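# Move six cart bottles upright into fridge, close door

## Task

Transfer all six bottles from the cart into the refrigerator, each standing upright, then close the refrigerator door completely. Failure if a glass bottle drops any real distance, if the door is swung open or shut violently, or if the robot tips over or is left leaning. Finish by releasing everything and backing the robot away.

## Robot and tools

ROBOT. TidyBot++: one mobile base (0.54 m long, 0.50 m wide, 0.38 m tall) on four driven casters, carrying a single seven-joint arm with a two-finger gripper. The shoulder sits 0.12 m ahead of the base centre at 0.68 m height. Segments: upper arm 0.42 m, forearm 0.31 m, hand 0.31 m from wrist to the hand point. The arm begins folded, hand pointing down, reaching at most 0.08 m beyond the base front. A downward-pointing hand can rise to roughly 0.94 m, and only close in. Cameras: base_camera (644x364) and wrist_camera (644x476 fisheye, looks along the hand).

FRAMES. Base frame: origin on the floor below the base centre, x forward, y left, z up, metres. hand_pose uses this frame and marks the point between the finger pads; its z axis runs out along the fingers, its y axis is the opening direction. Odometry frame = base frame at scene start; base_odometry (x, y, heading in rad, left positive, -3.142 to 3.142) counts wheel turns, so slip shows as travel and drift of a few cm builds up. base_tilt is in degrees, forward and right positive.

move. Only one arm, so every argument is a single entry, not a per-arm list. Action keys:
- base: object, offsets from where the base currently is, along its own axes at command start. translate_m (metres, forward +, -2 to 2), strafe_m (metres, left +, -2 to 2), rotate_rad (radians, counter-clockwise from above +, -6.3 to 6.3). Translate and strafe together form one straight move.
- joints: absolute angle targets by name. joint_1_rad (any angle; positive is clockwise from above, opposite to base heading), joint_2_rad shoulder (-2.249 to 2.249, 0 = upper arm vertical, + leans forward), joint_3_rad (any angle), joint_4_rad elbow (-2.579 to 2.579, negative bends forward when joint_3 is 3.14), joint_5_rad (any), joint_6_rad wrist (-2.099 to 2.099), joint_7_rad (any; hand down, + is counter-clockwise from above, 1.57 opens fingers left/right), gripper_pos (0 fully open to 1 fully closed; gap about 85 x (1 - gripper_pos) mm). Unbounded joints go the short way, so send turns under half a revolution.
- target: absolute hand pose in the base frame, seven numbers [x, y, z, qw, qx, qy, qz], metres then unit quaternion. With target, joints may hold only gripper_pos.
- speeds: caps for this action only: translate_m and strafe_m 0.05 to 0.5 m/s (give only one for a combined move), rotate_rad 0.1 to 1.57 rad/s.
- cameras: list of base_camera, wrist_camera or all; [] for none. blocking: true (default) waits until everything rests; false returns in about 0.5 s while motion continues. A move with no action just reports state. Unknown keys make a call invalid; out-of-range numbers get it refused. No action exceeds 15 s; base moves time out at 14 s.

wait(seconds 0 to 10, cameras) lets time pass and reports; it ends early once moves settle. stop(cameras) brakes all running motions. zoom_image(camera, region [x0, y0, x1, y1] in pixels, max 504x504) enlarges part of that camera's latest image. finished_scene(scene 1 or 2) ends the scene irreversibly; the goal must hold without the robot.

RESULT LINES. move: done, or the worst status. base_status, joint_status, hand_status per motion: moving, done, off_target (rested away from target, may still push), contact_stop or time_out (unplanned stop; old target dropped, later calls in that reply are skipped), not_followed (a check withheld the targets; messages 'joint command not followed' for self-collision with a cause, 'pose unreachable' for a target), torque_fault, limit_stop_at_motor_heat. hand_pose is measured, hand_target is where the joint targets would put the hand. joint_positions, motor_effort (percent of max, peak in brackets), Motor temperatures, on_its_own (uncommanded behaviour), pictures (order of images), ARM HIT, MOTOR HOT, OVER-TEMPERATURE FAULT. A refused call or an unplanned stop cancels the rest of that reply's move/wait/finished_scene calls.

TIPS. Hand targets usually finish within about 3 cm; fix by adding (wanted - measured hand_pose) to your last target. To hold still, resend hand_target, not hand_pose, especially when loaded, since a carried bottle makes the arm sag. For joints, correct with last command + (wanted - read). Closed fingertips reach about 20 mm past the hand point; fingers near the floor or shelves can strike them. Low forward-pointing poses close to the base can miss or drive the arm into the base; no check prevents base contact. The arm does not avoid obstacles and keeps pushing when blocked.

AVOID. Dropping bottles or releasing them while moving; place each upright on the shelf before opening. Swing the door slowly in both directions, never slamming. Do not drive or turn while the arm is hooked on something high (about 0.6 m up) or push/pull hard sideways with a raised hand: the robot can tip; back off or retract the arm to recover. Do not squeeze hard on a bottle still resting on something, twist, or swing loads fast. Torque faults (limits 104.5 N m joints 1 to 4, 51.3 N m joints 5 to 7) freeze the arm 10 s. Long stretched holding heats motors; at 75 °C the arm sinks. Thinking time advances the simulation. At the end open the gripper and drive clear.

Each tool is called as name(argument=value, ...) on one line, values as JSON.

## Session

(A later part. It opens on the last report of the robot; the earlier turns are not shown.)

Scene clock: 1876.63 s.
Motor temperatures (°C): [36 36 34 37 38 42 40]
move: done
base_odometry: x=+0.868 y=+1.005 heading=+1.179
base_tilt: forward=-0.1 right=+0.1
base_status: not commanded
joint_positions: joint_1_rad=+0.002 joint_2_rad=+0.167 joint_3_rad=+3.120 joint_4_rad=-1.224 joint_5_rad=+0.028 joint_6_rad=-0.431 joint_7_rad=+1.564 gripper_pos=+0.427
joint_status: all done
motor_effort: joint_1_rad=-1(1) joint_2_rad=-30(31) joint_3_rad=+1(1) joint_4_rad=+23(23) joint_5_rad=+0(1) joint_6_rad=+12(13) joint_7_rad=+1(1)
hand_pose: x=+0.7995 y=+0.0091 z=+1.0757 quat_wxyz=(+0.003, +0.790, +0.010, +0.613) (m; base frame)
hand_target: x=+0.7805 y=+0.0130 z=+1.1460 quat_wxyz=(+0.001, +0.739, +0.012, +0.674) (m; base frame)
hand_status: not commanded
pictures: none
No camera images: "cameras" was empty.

move(joints={"joint_2_rad": 0.105, "joint_4_rad": -1.243, "joint_6_rad": -0.317}, cameras=["wrist_camera"])

Scene clock: 1881.83 s.
Motor temperatures (°C): [36 36 34 37 38 42 40]
move: done
base_odometry: x=+0.868 y=+1.005 heading=+1.179
base_tilt: forward=-0.1 right=+0.0
base_status: not commanded
joint_positions: joint_1_rad=+0.002 joint_2_rad=+0.158 joint_3_rad=+3.120 joint_4_rad=-1.244 joint_5_rad=+0.028 joint_6_rad=-0.411 joint_7_rad=+1.564 gripper_pos=+0.427
joint_status: all done
motor_effort: joint_1_rad=+0(1) joint_2_rad=-29(30) joint_3_rad=+1(1) joint_4_rad=+23(23) joint_5_rad=-1(1) joint_6_rad=+12(13) joint_7_rad=+0(1)
hand_pose: x=+0.7969 y=+0.0094 z=+1.0757 quat_wxyz=(+0.003, +0.787, +0.011, +0.617) (m; base frame)
hand_target: x=+0.7792 y=+0.0132 z=+1.1405 quat_wxyz=(+0.001, +0.739, +0.013, +0.673) (m; base frame)
hand_status: not commanded
pictures: wrist_camera
camera_calibration:
wrist_camera: T_world_to_cam=[[0.00424912, -0.999308, 0.0369408, -0.0436668], [-0.205787, -0.0370243, -0.977896, 1.27546], [0.978588, -0.00344675, -0.205802, -0.427645], [0, 0, 0, 1]] pos_world=[0.681146, 0.00211227, 1.16087]

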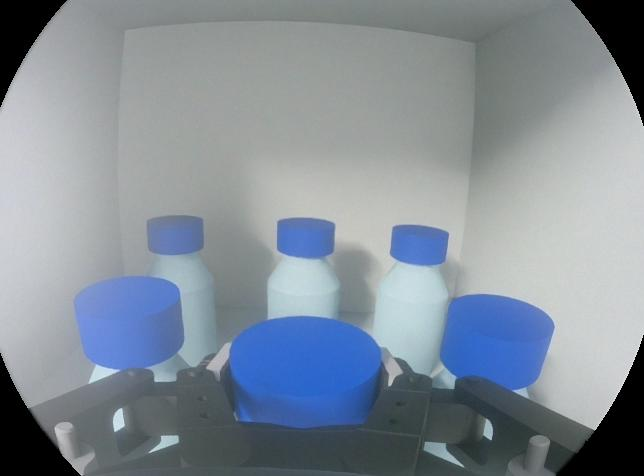

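move(joints={"gripper_pos": 0.22}, cameras=["wrist_camera"])

Scene clock: 1889.13 s.
Motor temperatures (°C): [36 36 34 37 38 42 40]
move: done
base_odometry: x=+0.868 y=+1.005 heading=+1.179
base_tilt: forward=-0.1 right=+0.1
base_status: not commanded
joint_positions: joint_1_rad=+0.002 joint_2_rad=+0.123 joint_3_rad=+3.120 joint_4_rad=-1.244 joint_5_rad=+0.028 joint_6_rad=-0.386 joint_7_rad=+1.564 gripper_pos=+0.220
joint_status: all done
motor_effort: joint_1_rad=+0(1) joint_2_rad=-24(29) joint_3_rad=+0(2) joint_4_rad=+19(23) joint_5_rad=+0(1) joint_6_rad=+8(13) joint_7_rad=+0(1)
hand_pose: x=+0.7842 y=+0.0096 z=+1.1067 quat_wxyz=(+0.003, +0.768, +0.011, +0.640) (m; base frame)
hand_target: x=+0.7792 y=+0.0132 z=+1.1405 quat_wxyz=(+0.001, +0.739, +0.013, +0.673) (m; base frame)
hand_status: not commanded
pictures: wrist_camera
camera_calibration:
wrist_camera: T_world_to_cam=[[0.00265793, -0.999316, 0.0368866, -0.0432108], [-0.146922, -0.0368767, -0.98846, 1.26875], [0.989145, -0.00279219, -0.146919, -0.482185], [0, 0, 0, 1]] pos_world=[0.663472, 0.00225984, 1.18486]

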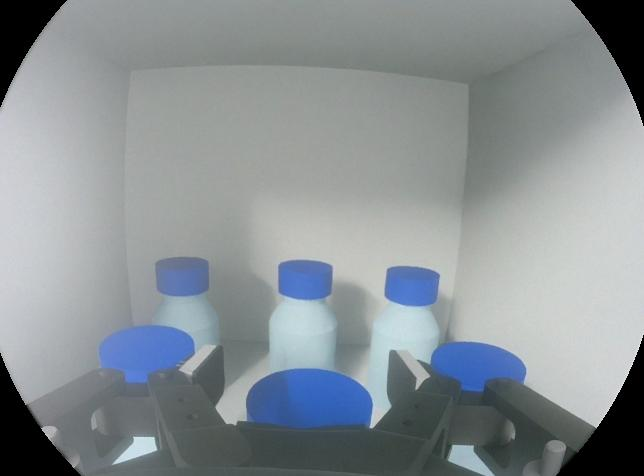

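move(base={"translate_m": -0.32}, speeds={"translate_m": 0.25})

Scene clock: 2007.00 s.
Motor temperatures (°C): [36 36 34 37 38 43 40]
move: done
base_odometry: x=+0.746 y=+0.709 heading=+1.179
base_tilt: forward=-0.1 right=+0.1
base_status: done
joint_positions: joint_1_rad=+0.002 joint_2_rad=+0.112 joint_3_rad=+3.120 joint_4_rad=-1.244 joint_5_rad=+0.028 joint_6_rad=-0.386 joint_7_rad=+1.564 gripper_pos=+0.220
joint_status: not commanded
motor_effort: joint_1_rad=-1(2) joint_2_rad=-23(28) joint_3_rad=+1(3) joint_4_rad=+19(20) joint_5_rad=+1(1) joint_6_rad=+8(9) joint_7_rad=+1(2)
hand_pose: x=+0.7797 y=+0.0097 z=+1.1137 quat_wxyz=(+0.003, +0.765, +0.011, +0.644) (m; base frame)
hand_target: x=+0.7792 y=+0.0132 z=+1.1405 quat_wxyz=(+0.001, +0.739, +0.013, +0.673) (m; base frame)
hand_status: not commanded
pictures: base_camera, wrist_camera
camera_calibration:
wrist_camera: T_world_to_cam=[[0.00235882, -0.999315, 0.0369331, -0.0432052], [-0.136417, -0.0369095, -0.989964, 1.26848], [0.990649, -0.00270316, -0.136411, -0.489625], [0, 0, 0, 1]] pos_world=[0.65819, 0.00231966, 1.19055]

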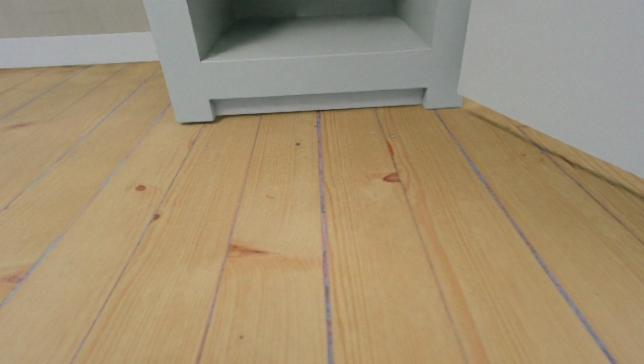

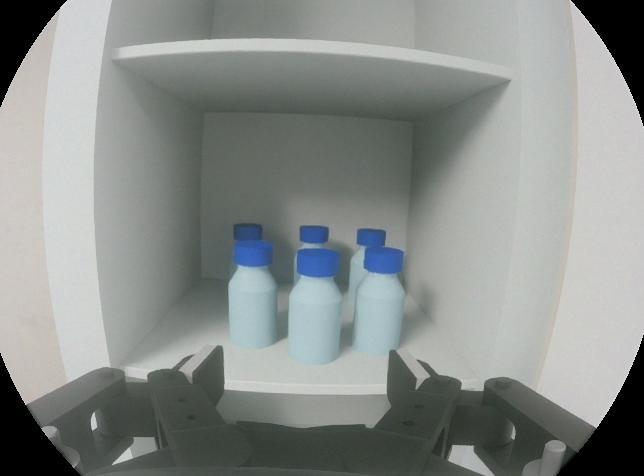

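move(base={"translate_m": -0.2527, "strafe_m": -1.2449, "rotate_rad": 0.721}, joints={"joint_2_rad": -0.48, "joint_4_rad": -1.57, "joint_6_rad": -0.93, "gripper_pos": 1.0}, speeds={"translate_m": 0.4, "rotate_rad": 0.9})

Scene clock: 2034.30 s.
Motor temperatures (°C): [36 36 34 37 38 42 40]
move: done
base_odometry: x=+1.800 y=+0.000 heading=+1.901
base_tilt: forward=-0.2 right=+0.1
base_status: done
joint_positions: joint_1_rad=+0.000 joint_2_rad=-0.477 joint_3_rad=+3.120 joint_4_rad=-1.549 joint_5_rad=+0.028 joint_6_rad=-0.846 joint_7_rad=+1.564 gripper_pos=+0.999
joint_status: all done
motor_effort: joint_1_rad=-1(2) joint_2_rad=-3(27) joint_3_rad=+2(5) joint_4_rad=+17(20) joint_5_rad=+0(1) joint_6_rad=+8(9) joint_7_rad=+1(2)
hand_pose: x=+0.4941 y=+0.0064 z=+1.1001 quat_wxyz=(+0.011, +0.818, +0.010, +0.574) (m; base frame)
hand_target: x=+0.4835 y=+0.0063 z=+1.0652 quat_wxyz=(+0.011, +0.847, +0.010, +0.532) (m; base frame)
hand_status: not commanded
pictures: base_camera, wrist_camera
camera_calibration:
wrist_camera: T_world_to_cam=[[-0.00238273, -0.998833, 0.0482401, -0.0554278], [-0.307276, -0.0451751, -0.950548, 1.25705], [0.951617, -0.0170879, -0.30681, -0.00177061], [0, 0, 0, 1]] pos_world=[0.387814, 0.00139378, 1.19701]

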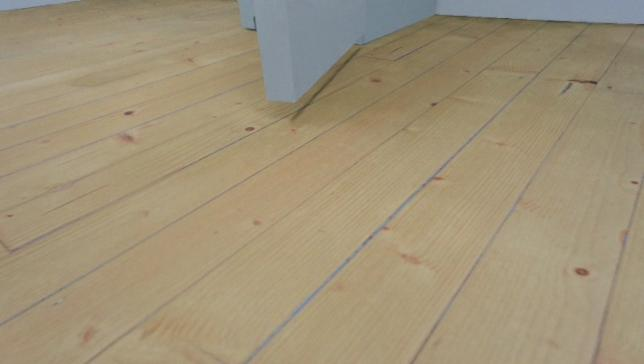

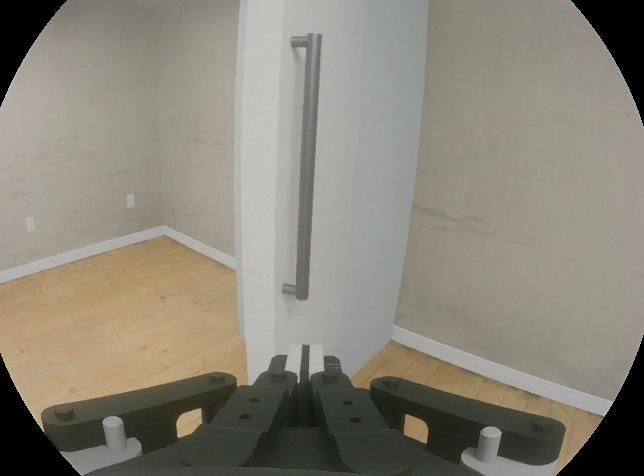

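move(base={"translate_m": 0.2185, "strafe_m": -0.078}, joints={"joint_1_rad": 0.0, "joint_2_rad": 0.888, "joint_4_rad": -1.942, "joint_6_rad": 1.07}, speeds={"translate_m": 0.25})

Scene clock: 2060.63 s.
Motor temperatures (°C): [36 35 34 36 38 42 40]
move: done
base_odometry: x=+1.803 y=+0.233 heading=+1.901
base_tilt: forward=-0.1 right=+0.0
base_status: done
joint_positions: joint_1_rad=+0.000 joint_2_rad=+0.848 joint_3_rad=+3.120 joint_4_rad=-1.922 joint_5_rad=+0.028 joint_6_rad=+0.991 joint_7_rad=+1.564 gripper_pos=+0.999
joint_status: all done
motor_effort: joint_1_rad=+0(2) joint_2_rad=-35(37) joint_3_rad=+0(3) joint_4_rad=+10(18) joint_5_rad=+0(1) joint_6_rad=+8(10) joint_7_rad=+0(2)
hand_pose: x=+0.8528 y=+0.0209 z=+0.6035 quat_wxyz=(-0.017, +0.776, +0.012, +0.630) (m; base frame)
hand_target: x=+0.8470 y=+0.0218 z=+0.5900 quat_wxyz=(-0.019, +0.771, +0.011, +0.637) (m; base frame)
hand_status: not commanded
pictures: base_camera, wrist_camera
camera_calibration:
wrist_camera: T_world_to_cam=[[0.0308916, -0.999505, 0.00595649, -0.018935], [-0.172058, -0.011188, -0.985023, 0.800616], [0.984602, 0.0294041, -0.172318, -0.605479], [0, 0, 0, 1]] pos_world=[0.734494, 0.00783517, 0.684403]

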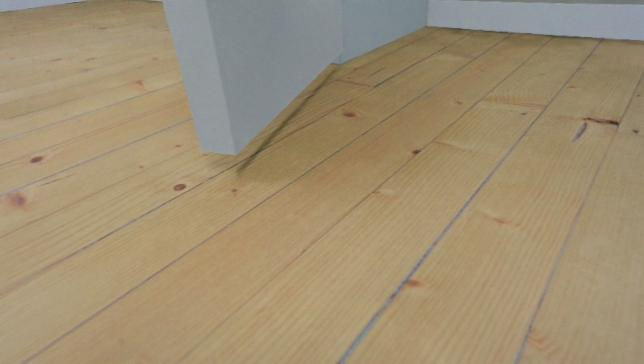

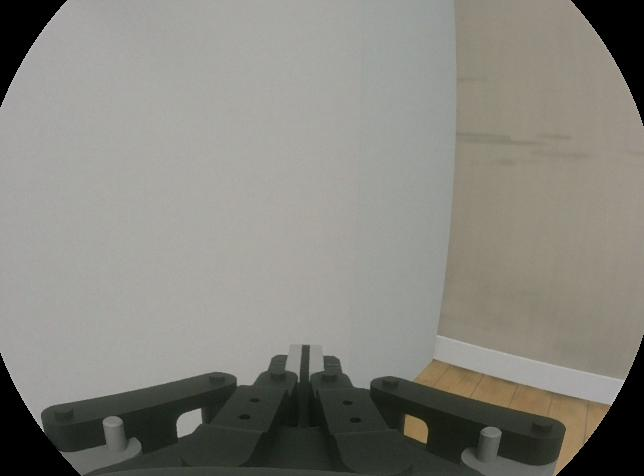

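move(base={"translate_m": 0.12, "strafe_m": 0.354, "rotate_rad": -0.1}, speeds={"translate_m": 0.14, "rotate_rad": 0.1})

Scene clock: 2078.77 s.
Motor temperatures (°C): [36 35 34 36 38 42 40]
move: done
base_odometry: x=+1.429 y=+0.232 heading=+1.800
base_tilt: forward=-0.1 right=+0.1
base_status: done
joint_positions: joint_1_rad=+0.003 joint_2_rad=+0.848 joint_3_rad=+3.127 joint_4_rad=-1.932 joint_5_rad=+0.025 joint_6_rad=+0.998 joint_7_rad=+1.564 gripper_pos=+0.999
joint_status: not commanded
motor_effort: joint_1_rad=+0(10) joint_2_rad=-35(36) joint_3_rad=+0(7) joint_4_rad=+10(13) joint_5_rad=-1(5) joint_6_rad=+9(9) joint_7_rad=+0(2)
hand_pose: x=+0.8498 y=+0.0138 z=+0.6011 quat_wxyz=(-0.012, +0.778, +0.008, +0.629) (m; base frame)
hand_target: x=+0.8470 y=+0.0218 z=+0.5900 quat_wxyz=(-0.019, +0.771, +0.011, +0.637) (m; base frame)
hand_status: not commanded
pictures: base_camera, wrist_camera
camera_calibration:
wrist_camera: T_world_to_cam=[[0.0197598, -0.999759, 0.00957833, -0.0186826], [-0.175583, -0.0129013, -0.98438, 0.80033], [0.984266, 0.0177694, -0.175796, -0.600172], [0, 0, 0, 1]] pos_world=[0.731622, 0.00231187, 0.6825]

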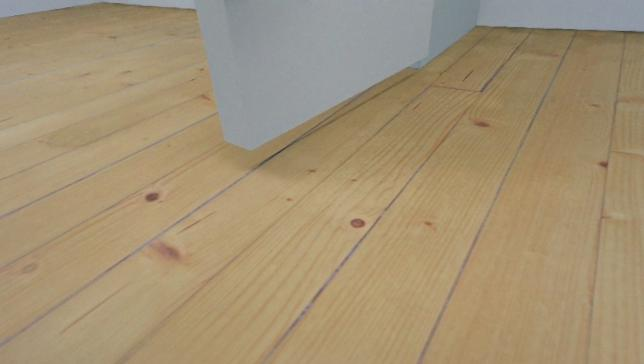

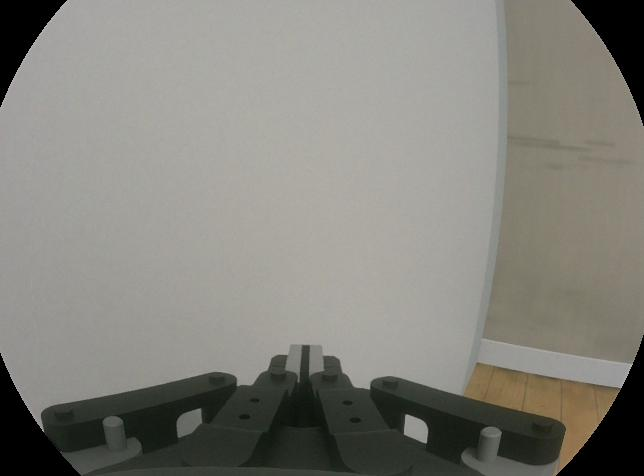

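move(base={"translate_m": 0.177, "strafe_m": 0.278, "rotate_rad": -0.15}, speeds={"translate_m": 0.14, "rotate_rad": 0.1})

Scene clock: 2085.20 s.
Motor temperatures (°C): [36 35 34 36 38 42 40]
move: done
base_odometry: x=+1.118 y=+0.341 heading=+1.649
base_tilt: forward=-0.1 right=+0.0
base_status: done
joint_positions: joint_1_rad=+0.001 joint_2_rad=+0.848 joint_3_rad=+3.127 joint_4_rad=-1.939 joint_5_rad=+0.023 joint_6_rad=+0.998 joint_7_rad=+1.564 gripper_pos=+0.999
joint_status: not commanded
motor_effort: joint_1_rad=+0(7) joint_2_rad=-34(36) joint_3_rad=+0(4) joint_4_rad=+10(14) joint_5_rad=+0(4) joint_6_rad=+8(10) joint_7_rad=+1(2)
hand_pose: x=+0.8474 y=+0.0148 z=+0.5983 quat_wxyz=(-0.013, +0.780, +0.008, +0.626) (m; base frame)
hand_target: x=+0.8470 y=+0.0218 z=+0.5900 quat_wxyz=(-0.019, +0.771, +0.011, +0.637) (m; base frame)
hand_status: not commanded
pictures: base_camera, wrist_camera
camera_calibration:
wrist_camera: T_world_to_cam=[[0.0203905, -0.99975, 0.00912786, -0.0178218], [-0.181822, -0.0126856, -0.98325, 0.801771], [0.98312, 0.0183893, -0.182035, -0.593649], [0, 0, 0, 1]] pos_world=[0.729772, 0.00327034, 0.680439]

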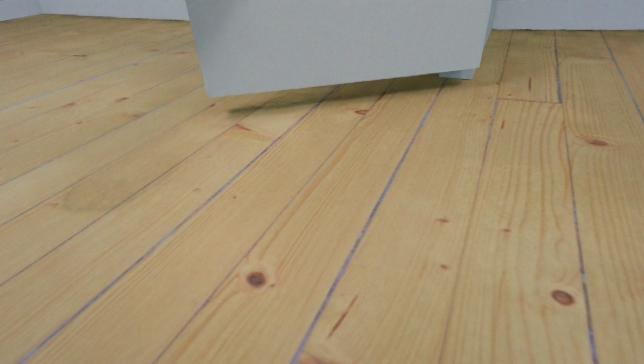

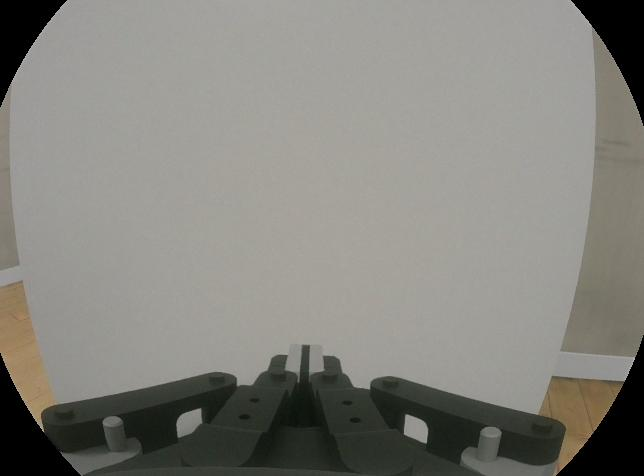

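move(base={"translate_m": 0.218, "strafe_m": 0.212, "rotate_rad": -0.149}, speeds={"translate_m": 0.12, "rotate_rad": 0.1})

Scene clock: 2092.80 s.
Motor temperatures (°C): [36 35 34 36 38 42 40]
move: done
base_odometry: x=+0.890 y=+0.542 heading=+1.500
base_tilt: forward=-0.1 right=+0.0
base_status: done
joint_positions: joint_1_rad=-0.001 joint_2_rad=+0.849 joint_3_rad=+3.127 joint_4_rad=-1.939 joint_5_rad=+0.023 joint_6_rad=+0.999 joint_7_rad=+1.564 gripper_pos=+0.999
joint_status: not commanded
motor_effort: joint_1_rad=-1(4) joint_2_rad=-34(36) joint_3_rad=+0(2) joint_4_rad=+9(10) joint_5_rad=+0(1) joint_6_rad=+8(9) joint_7_rad=+1(1)
hand_pose: x=+0.8474 y=+0.0164 z=+0.5981 quat_wxyz=(-0.014, +0.780, +0.009, +0.626) (m; base frame)
hand_target: x=+0.8470 y=+0.0218 z=+0.5900 quat_wxyz=(-0.019, +0.771, +0.011, +0.637) (m; base frame)
hand_status: not commanded
pictures: base_camera, wrist_camera
camera_calibration:
wrist_camera: T_world_to_cam=[[0.0226035, -0.999705, 0.00894215, -0.0179576], [-0.181961, -0.0129089, -0.983221, 0.801693], [0.983046, 0.0205971, -0.182199, -0.593538], [0, 0, 0, 1]] pos_world=[0.729758, 0.0046218, 0.68026]

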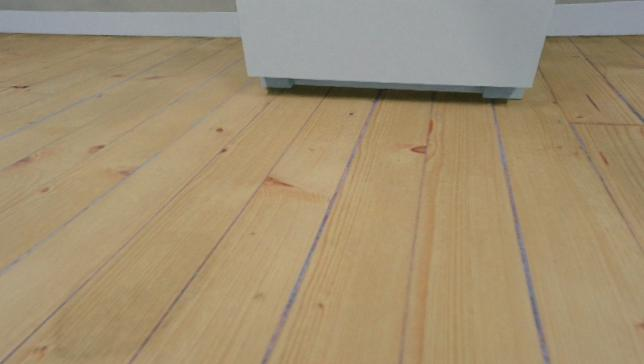

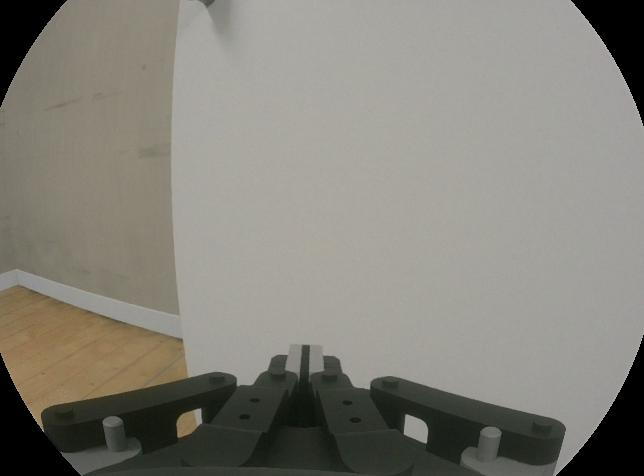

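move(base={"translate_m": 0.262, "strafe_m": 0.309, "rotate_rad": -0.295}, speeds={"translate_m": 0.2, "rotate_rad": 0.2})

Scene clock: 2114.80 s.
Motor temperatures (°C): [36 36 34 36 37 42 40]
move: done
base_odometry: x=+0.600 y=+0.825 heading=+1.204
base_tilt: forward=-0.2 right=+0.1
base_status: done
joint_positions: joint_1_rad=-0.002 joint_2_rad=+0.849 joint_3_rad=+3.126 joint_4_rad=-1.939 joint_5_rad=+0.023 joint_6_rad=+0.999 joint_7_rad=+1.564 gripper_pos=+0.999
joint_status: not commanded
motor_effort: joint_1_rad=+0(5) joint_2_rad=-35(35) joint_3_rad=+0(2) joint_4_rad=+10(11) joint_5_rad=+0(1) joint_6_rad=+9(10) joint_7_rad=+1(1)
hand_pose: x=+0.8474 y=+0.0170 z=+0.5981 quat_wxyz=(-0.014, +0.780, +0.009, +0.626) (m; base frame)
hand_target: x=+0.8470 y=+0.0218 z=+0.5900 quat_wxyz=(-0.019, +0.771, +0.011, +0.637) (m; base frame)
hand_status: not commanded
pictures: base_camera, wrist_camera
camera_calibration:
wrist_camera: T_world_to_cam=[[0.0233445, -0.99969, 0.00869589, -0.0178769], [-0.181859, -0.0127995, -0.983241, 0.80162], [0.983047, 0.0213719, -0.182101, -0.593613], [0, 0, 0, 1]] pos_world=[0.729749, 0.00507558, 0.680244]

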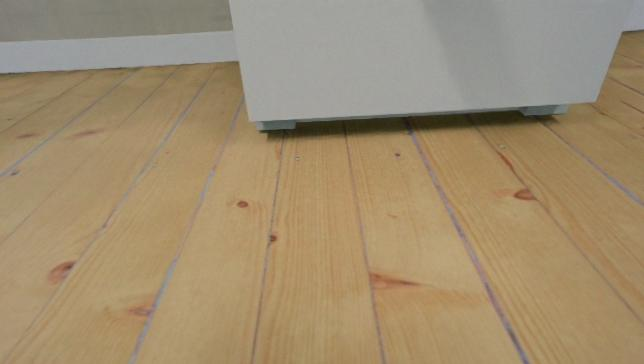

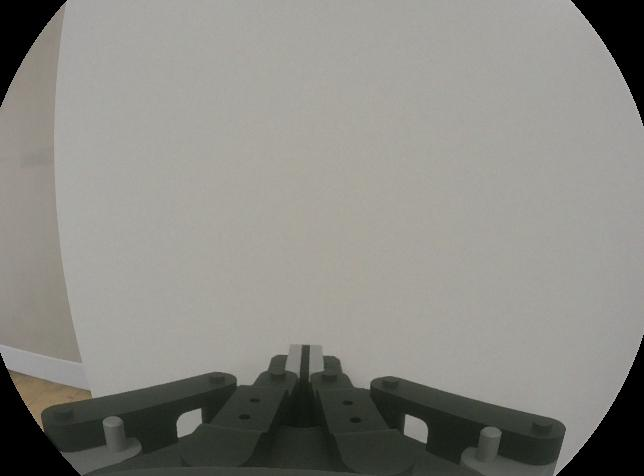

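zoom_image(camera="base_camera", region=[220, 0, 640, 160])

Scaled by 1.200.

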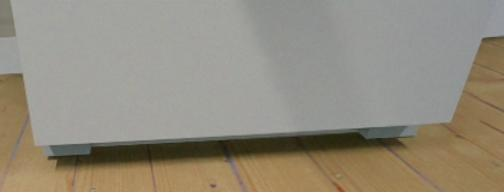

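move(base={"translate_m": 0.045}, speeds={"translate_m": 0.06}, cameras=["base_camera"])

Scene clock: 2130.07 s.
Motor temperatures (°C): [36 36 34 36 37 42 40]
move: done
base_odometry: x=+0.616 y=+0.867 heading=+1.204
base_tilt: forward=-0.2 right=+0.0
base_status: done
joint_positions: joint_1_rad=-0.002 joint_2_rad=+0.829 joint_3_rad=+3.126 joint_4_rad=-2.020 joint_5_rad=+0.023 joint_6_rad=+1.046 joint_7_rad=+1.564 gripper_pos=+0.999
joint_status: not commanded
motor_effort: joint_1_rad=-2(3) joint_2_rad=-23(36) joint_3_rad=+0(1) joint_4_rad=+20(24) joint_5_rad=+1(2) joint_6_rad=+3(9) joint_7_rad=+1(1)
hand_pose: x=+0.8225 y=+0.0170 z=+0.5937 quat_wxyz=(-0.014, +0.784, +0.009, +0.620) (m; base frame)
hand_target: x=+0.8470 y=+0.0218 z=+0.5900 quat_wxyz=(-0.019, +0.771, +0.011, +0.637) (m; base frame)
hand_status: not commanded
pictures: base_camera

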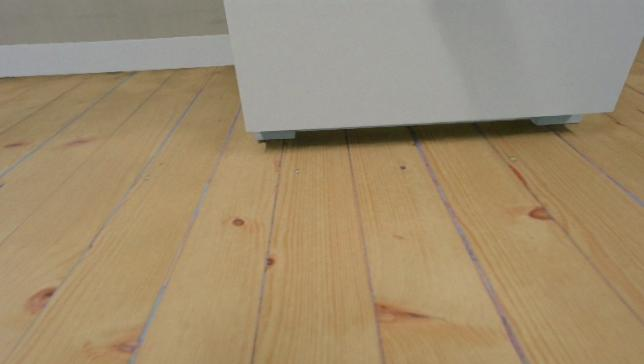

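zoom_image(camera="base_camera", region=[224, 80, 344, 160])

zoom_image(camera="base_camera", region=[520, 60, 640, 140])

Scaled by 4.200.

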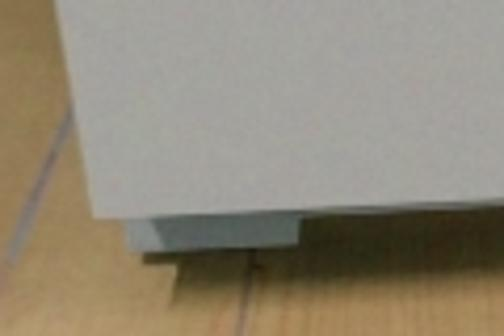

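Scaled by 4.200.

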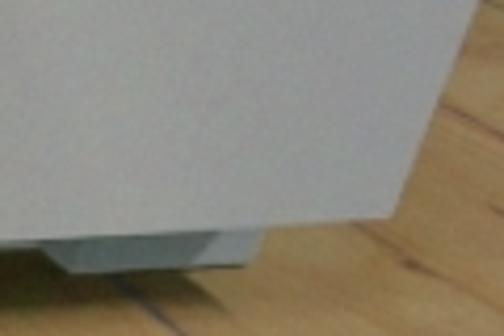

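move(base={"translate_m": 0.02}, speeds={"translate_m": 0.05}, cameras=["base_camera"])

Scene clock: 2151.37 s.
Motor temperatures (°C): [36 36 34 36 37 42 40]
move: done
base_odometry: x=+0.622 y=+0.885 heading=+1.204
base_tilt: forward=-0.2 right=+0.1
base_status: done
joint_positions: joint_1_rad=-0.001 joint_2_rad=+0.803 joint_3_rad=+3.126 joint_4_rad=-2.077 joint_5_rad=+0.023 joint_6_rad=+1.058 joint_7_rad=+1.564 gripper_pos=+0.999
joint_status: not commanded
motor_effort: joint_1_rad=-1(3) joint_2_rad=-18(25) joint_3_rad=+1(2) joint_4_rad=+28(33) joint_5_rad=+0(1) joint_6_rad=+2(4) joint_7_rad=+1(1)
hand_pose: x=+0.8042 y=+0.0168 z=+0.5933 quat_wxyz=(-0.014, +0.790, +0.009, +0.613) (m; base frame)
hand_target: x=+0.8470 y=+0.0218 z=+0.5900 quat_wxyz=(-0.019, +0.771, +0.011, +0.637) (m; base frame)
hand_status: not commanded
pictures: base_camera

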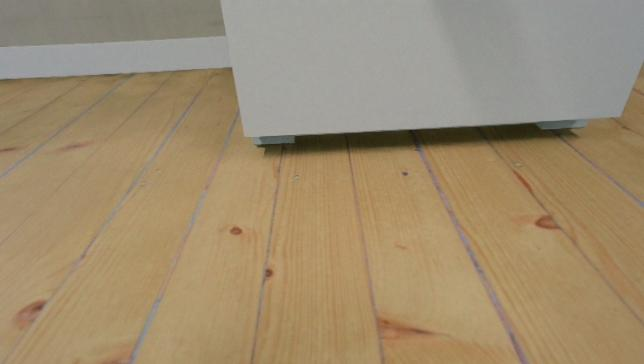

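move(base={"translate_m": -0.35}, speeds={"translate_m": 0.2})

Scene clock: 2158.27 s.
Motor temperatures (°C): [36 35 34 36 37 42 40]
move: done
base_odometry: x=+0.497 y=+0.558 heading=+1.204
base_tilt: forward=-0.2 right=+0.1
base_status: done
joint_positions: joint_1_rad=-0.001 joint_2_rad=+0.864 joint_3_rad=+3.126 joint_4_rad=-1.948 joint_5_rad=+0.023 joint_6_rad=+1.058 joint_7_rad=+1.564 gripper_pos=+0.999
joint_status: not commanded
motor_effort: joint_1_rad=-1(3) joint_2_rad=-34(36) joint_3_rad=+0(1) joint_4_rad=+9(27) joint_5_rad=-1(1) joint_6_rad=+9(10) joint_7_rad=+1(2)
hand_pose: x=+0.8466 y=+0.0167 z=+0.6016 quat_wxyz=(-0.014, +0.768, +0.009, +0.640) (m; base frame)
hand_target: x=+0.8470 y=+0.0218 z=+0.5900 quat_wxyz=(-0.019, +0.771, +0.011, +0.637) (m; base frame)
hand_status: not commanded
pictures: base_camera, wrist_camera
camera_calibration:
wrist_camera: T_world_to_cam=[[0.0224668, -0.999718, 0.00765886, -0.0168072], [-0.147129, -0.0108836, -0.989057, 0.778991], [0.988862, 0.0210941, -0.147333, -0.618073], [0, 0, 0, 1]] pos_world=[0.726179, 0.00471346, 0.679534]

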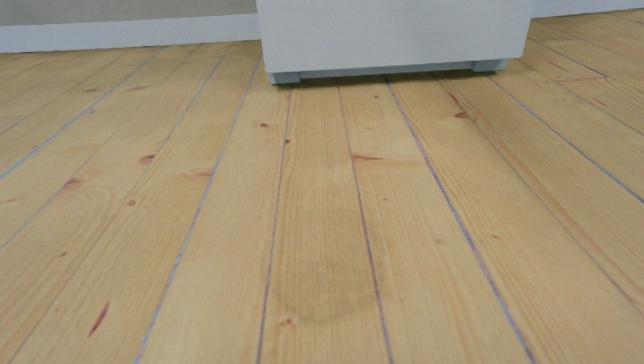

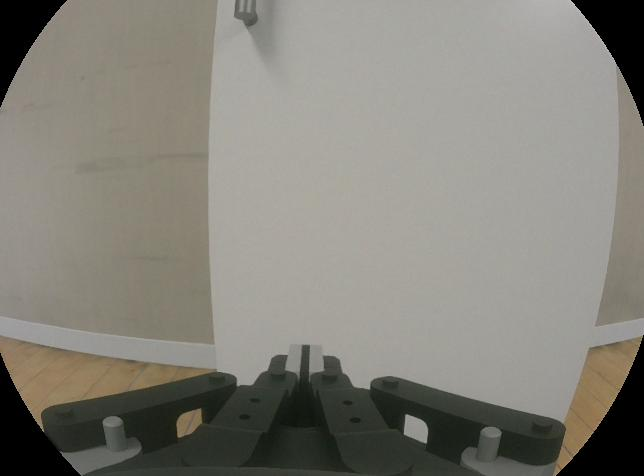

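move(cameras=["base_camera", "wrist_camera"])

Scene clock: 2192.73 s.
Motor temperatures (°C): [36 36 34 36 37 42 40]
base_odometry: x=+0.497 y=+0.558 heading=+1.204
base_tilt: forward=-0.2 right=+0.1
base_status: done
joint_positions: joint_1_rad=-0.001 joint_2_rad=+0.864 joint_3_rad=+3.126 joint_4_rad=-1.948 joint_5_rad=+0.023 joint_6_rad=+1.058 joint_7_rad=+1.564 gripper_pos=+0.999
joint_status: not commanded
motor_effort: joint_1_rad=-1(3) joint_2_rad=-34(36) joint_3_rad=+1(1) joint_4_rad=+9(27) joint_5_rad=-1(1) joint_6_rad=+9(10) joint_7_rad=+1(2)
hand_pose: x=+0.8466 y=+0.0167 z=+0.6016 quat_wxyz=(-0.014, +0.768, +0.009, +0.640) (m; base frame)
hand_target: x=+0.8470 y=+0.0218 z=+0.5900 quat_wxyz=(-0.019, +0.771, +0.011, +0.637) (m; base frame)
hand_status: not commanded
pictures: base_camera, wrist_camera
camera_calibration:
wrist_camera: T_world_to_cam=[[0.0224668, -0.999718, 0.00765886, -0.0168072], [-0.147129, -0.0108836, -0.989057, 0.778991], [0.988862, 0.0210941, -0.147333, -0.618073], [0, 0, 0, 1]] pos_world=[0.726179, 0.00471346, 0.679534]

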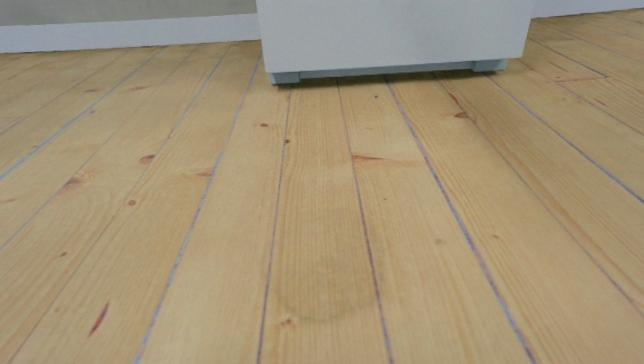

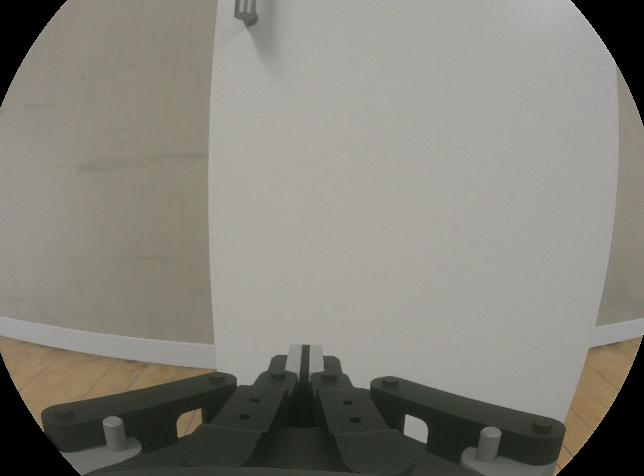

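zoom_image(camera="base_camera", region=[240, 20, 400, 110])

zoom_image(camera="base_camera", region=[400, 10, 560, 100])

Scaled by 3.150.

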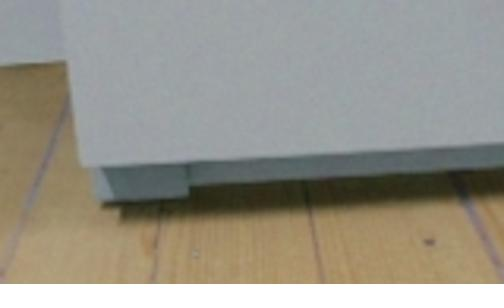

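Scaled by 3.150.

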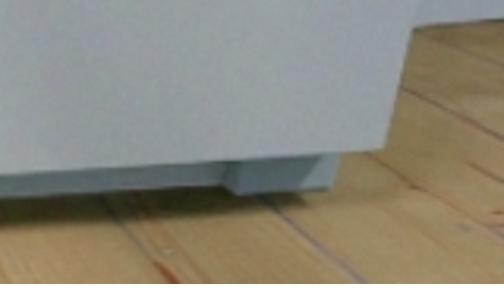

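finished_scene(scene=1)

The scene is finished: the task was done.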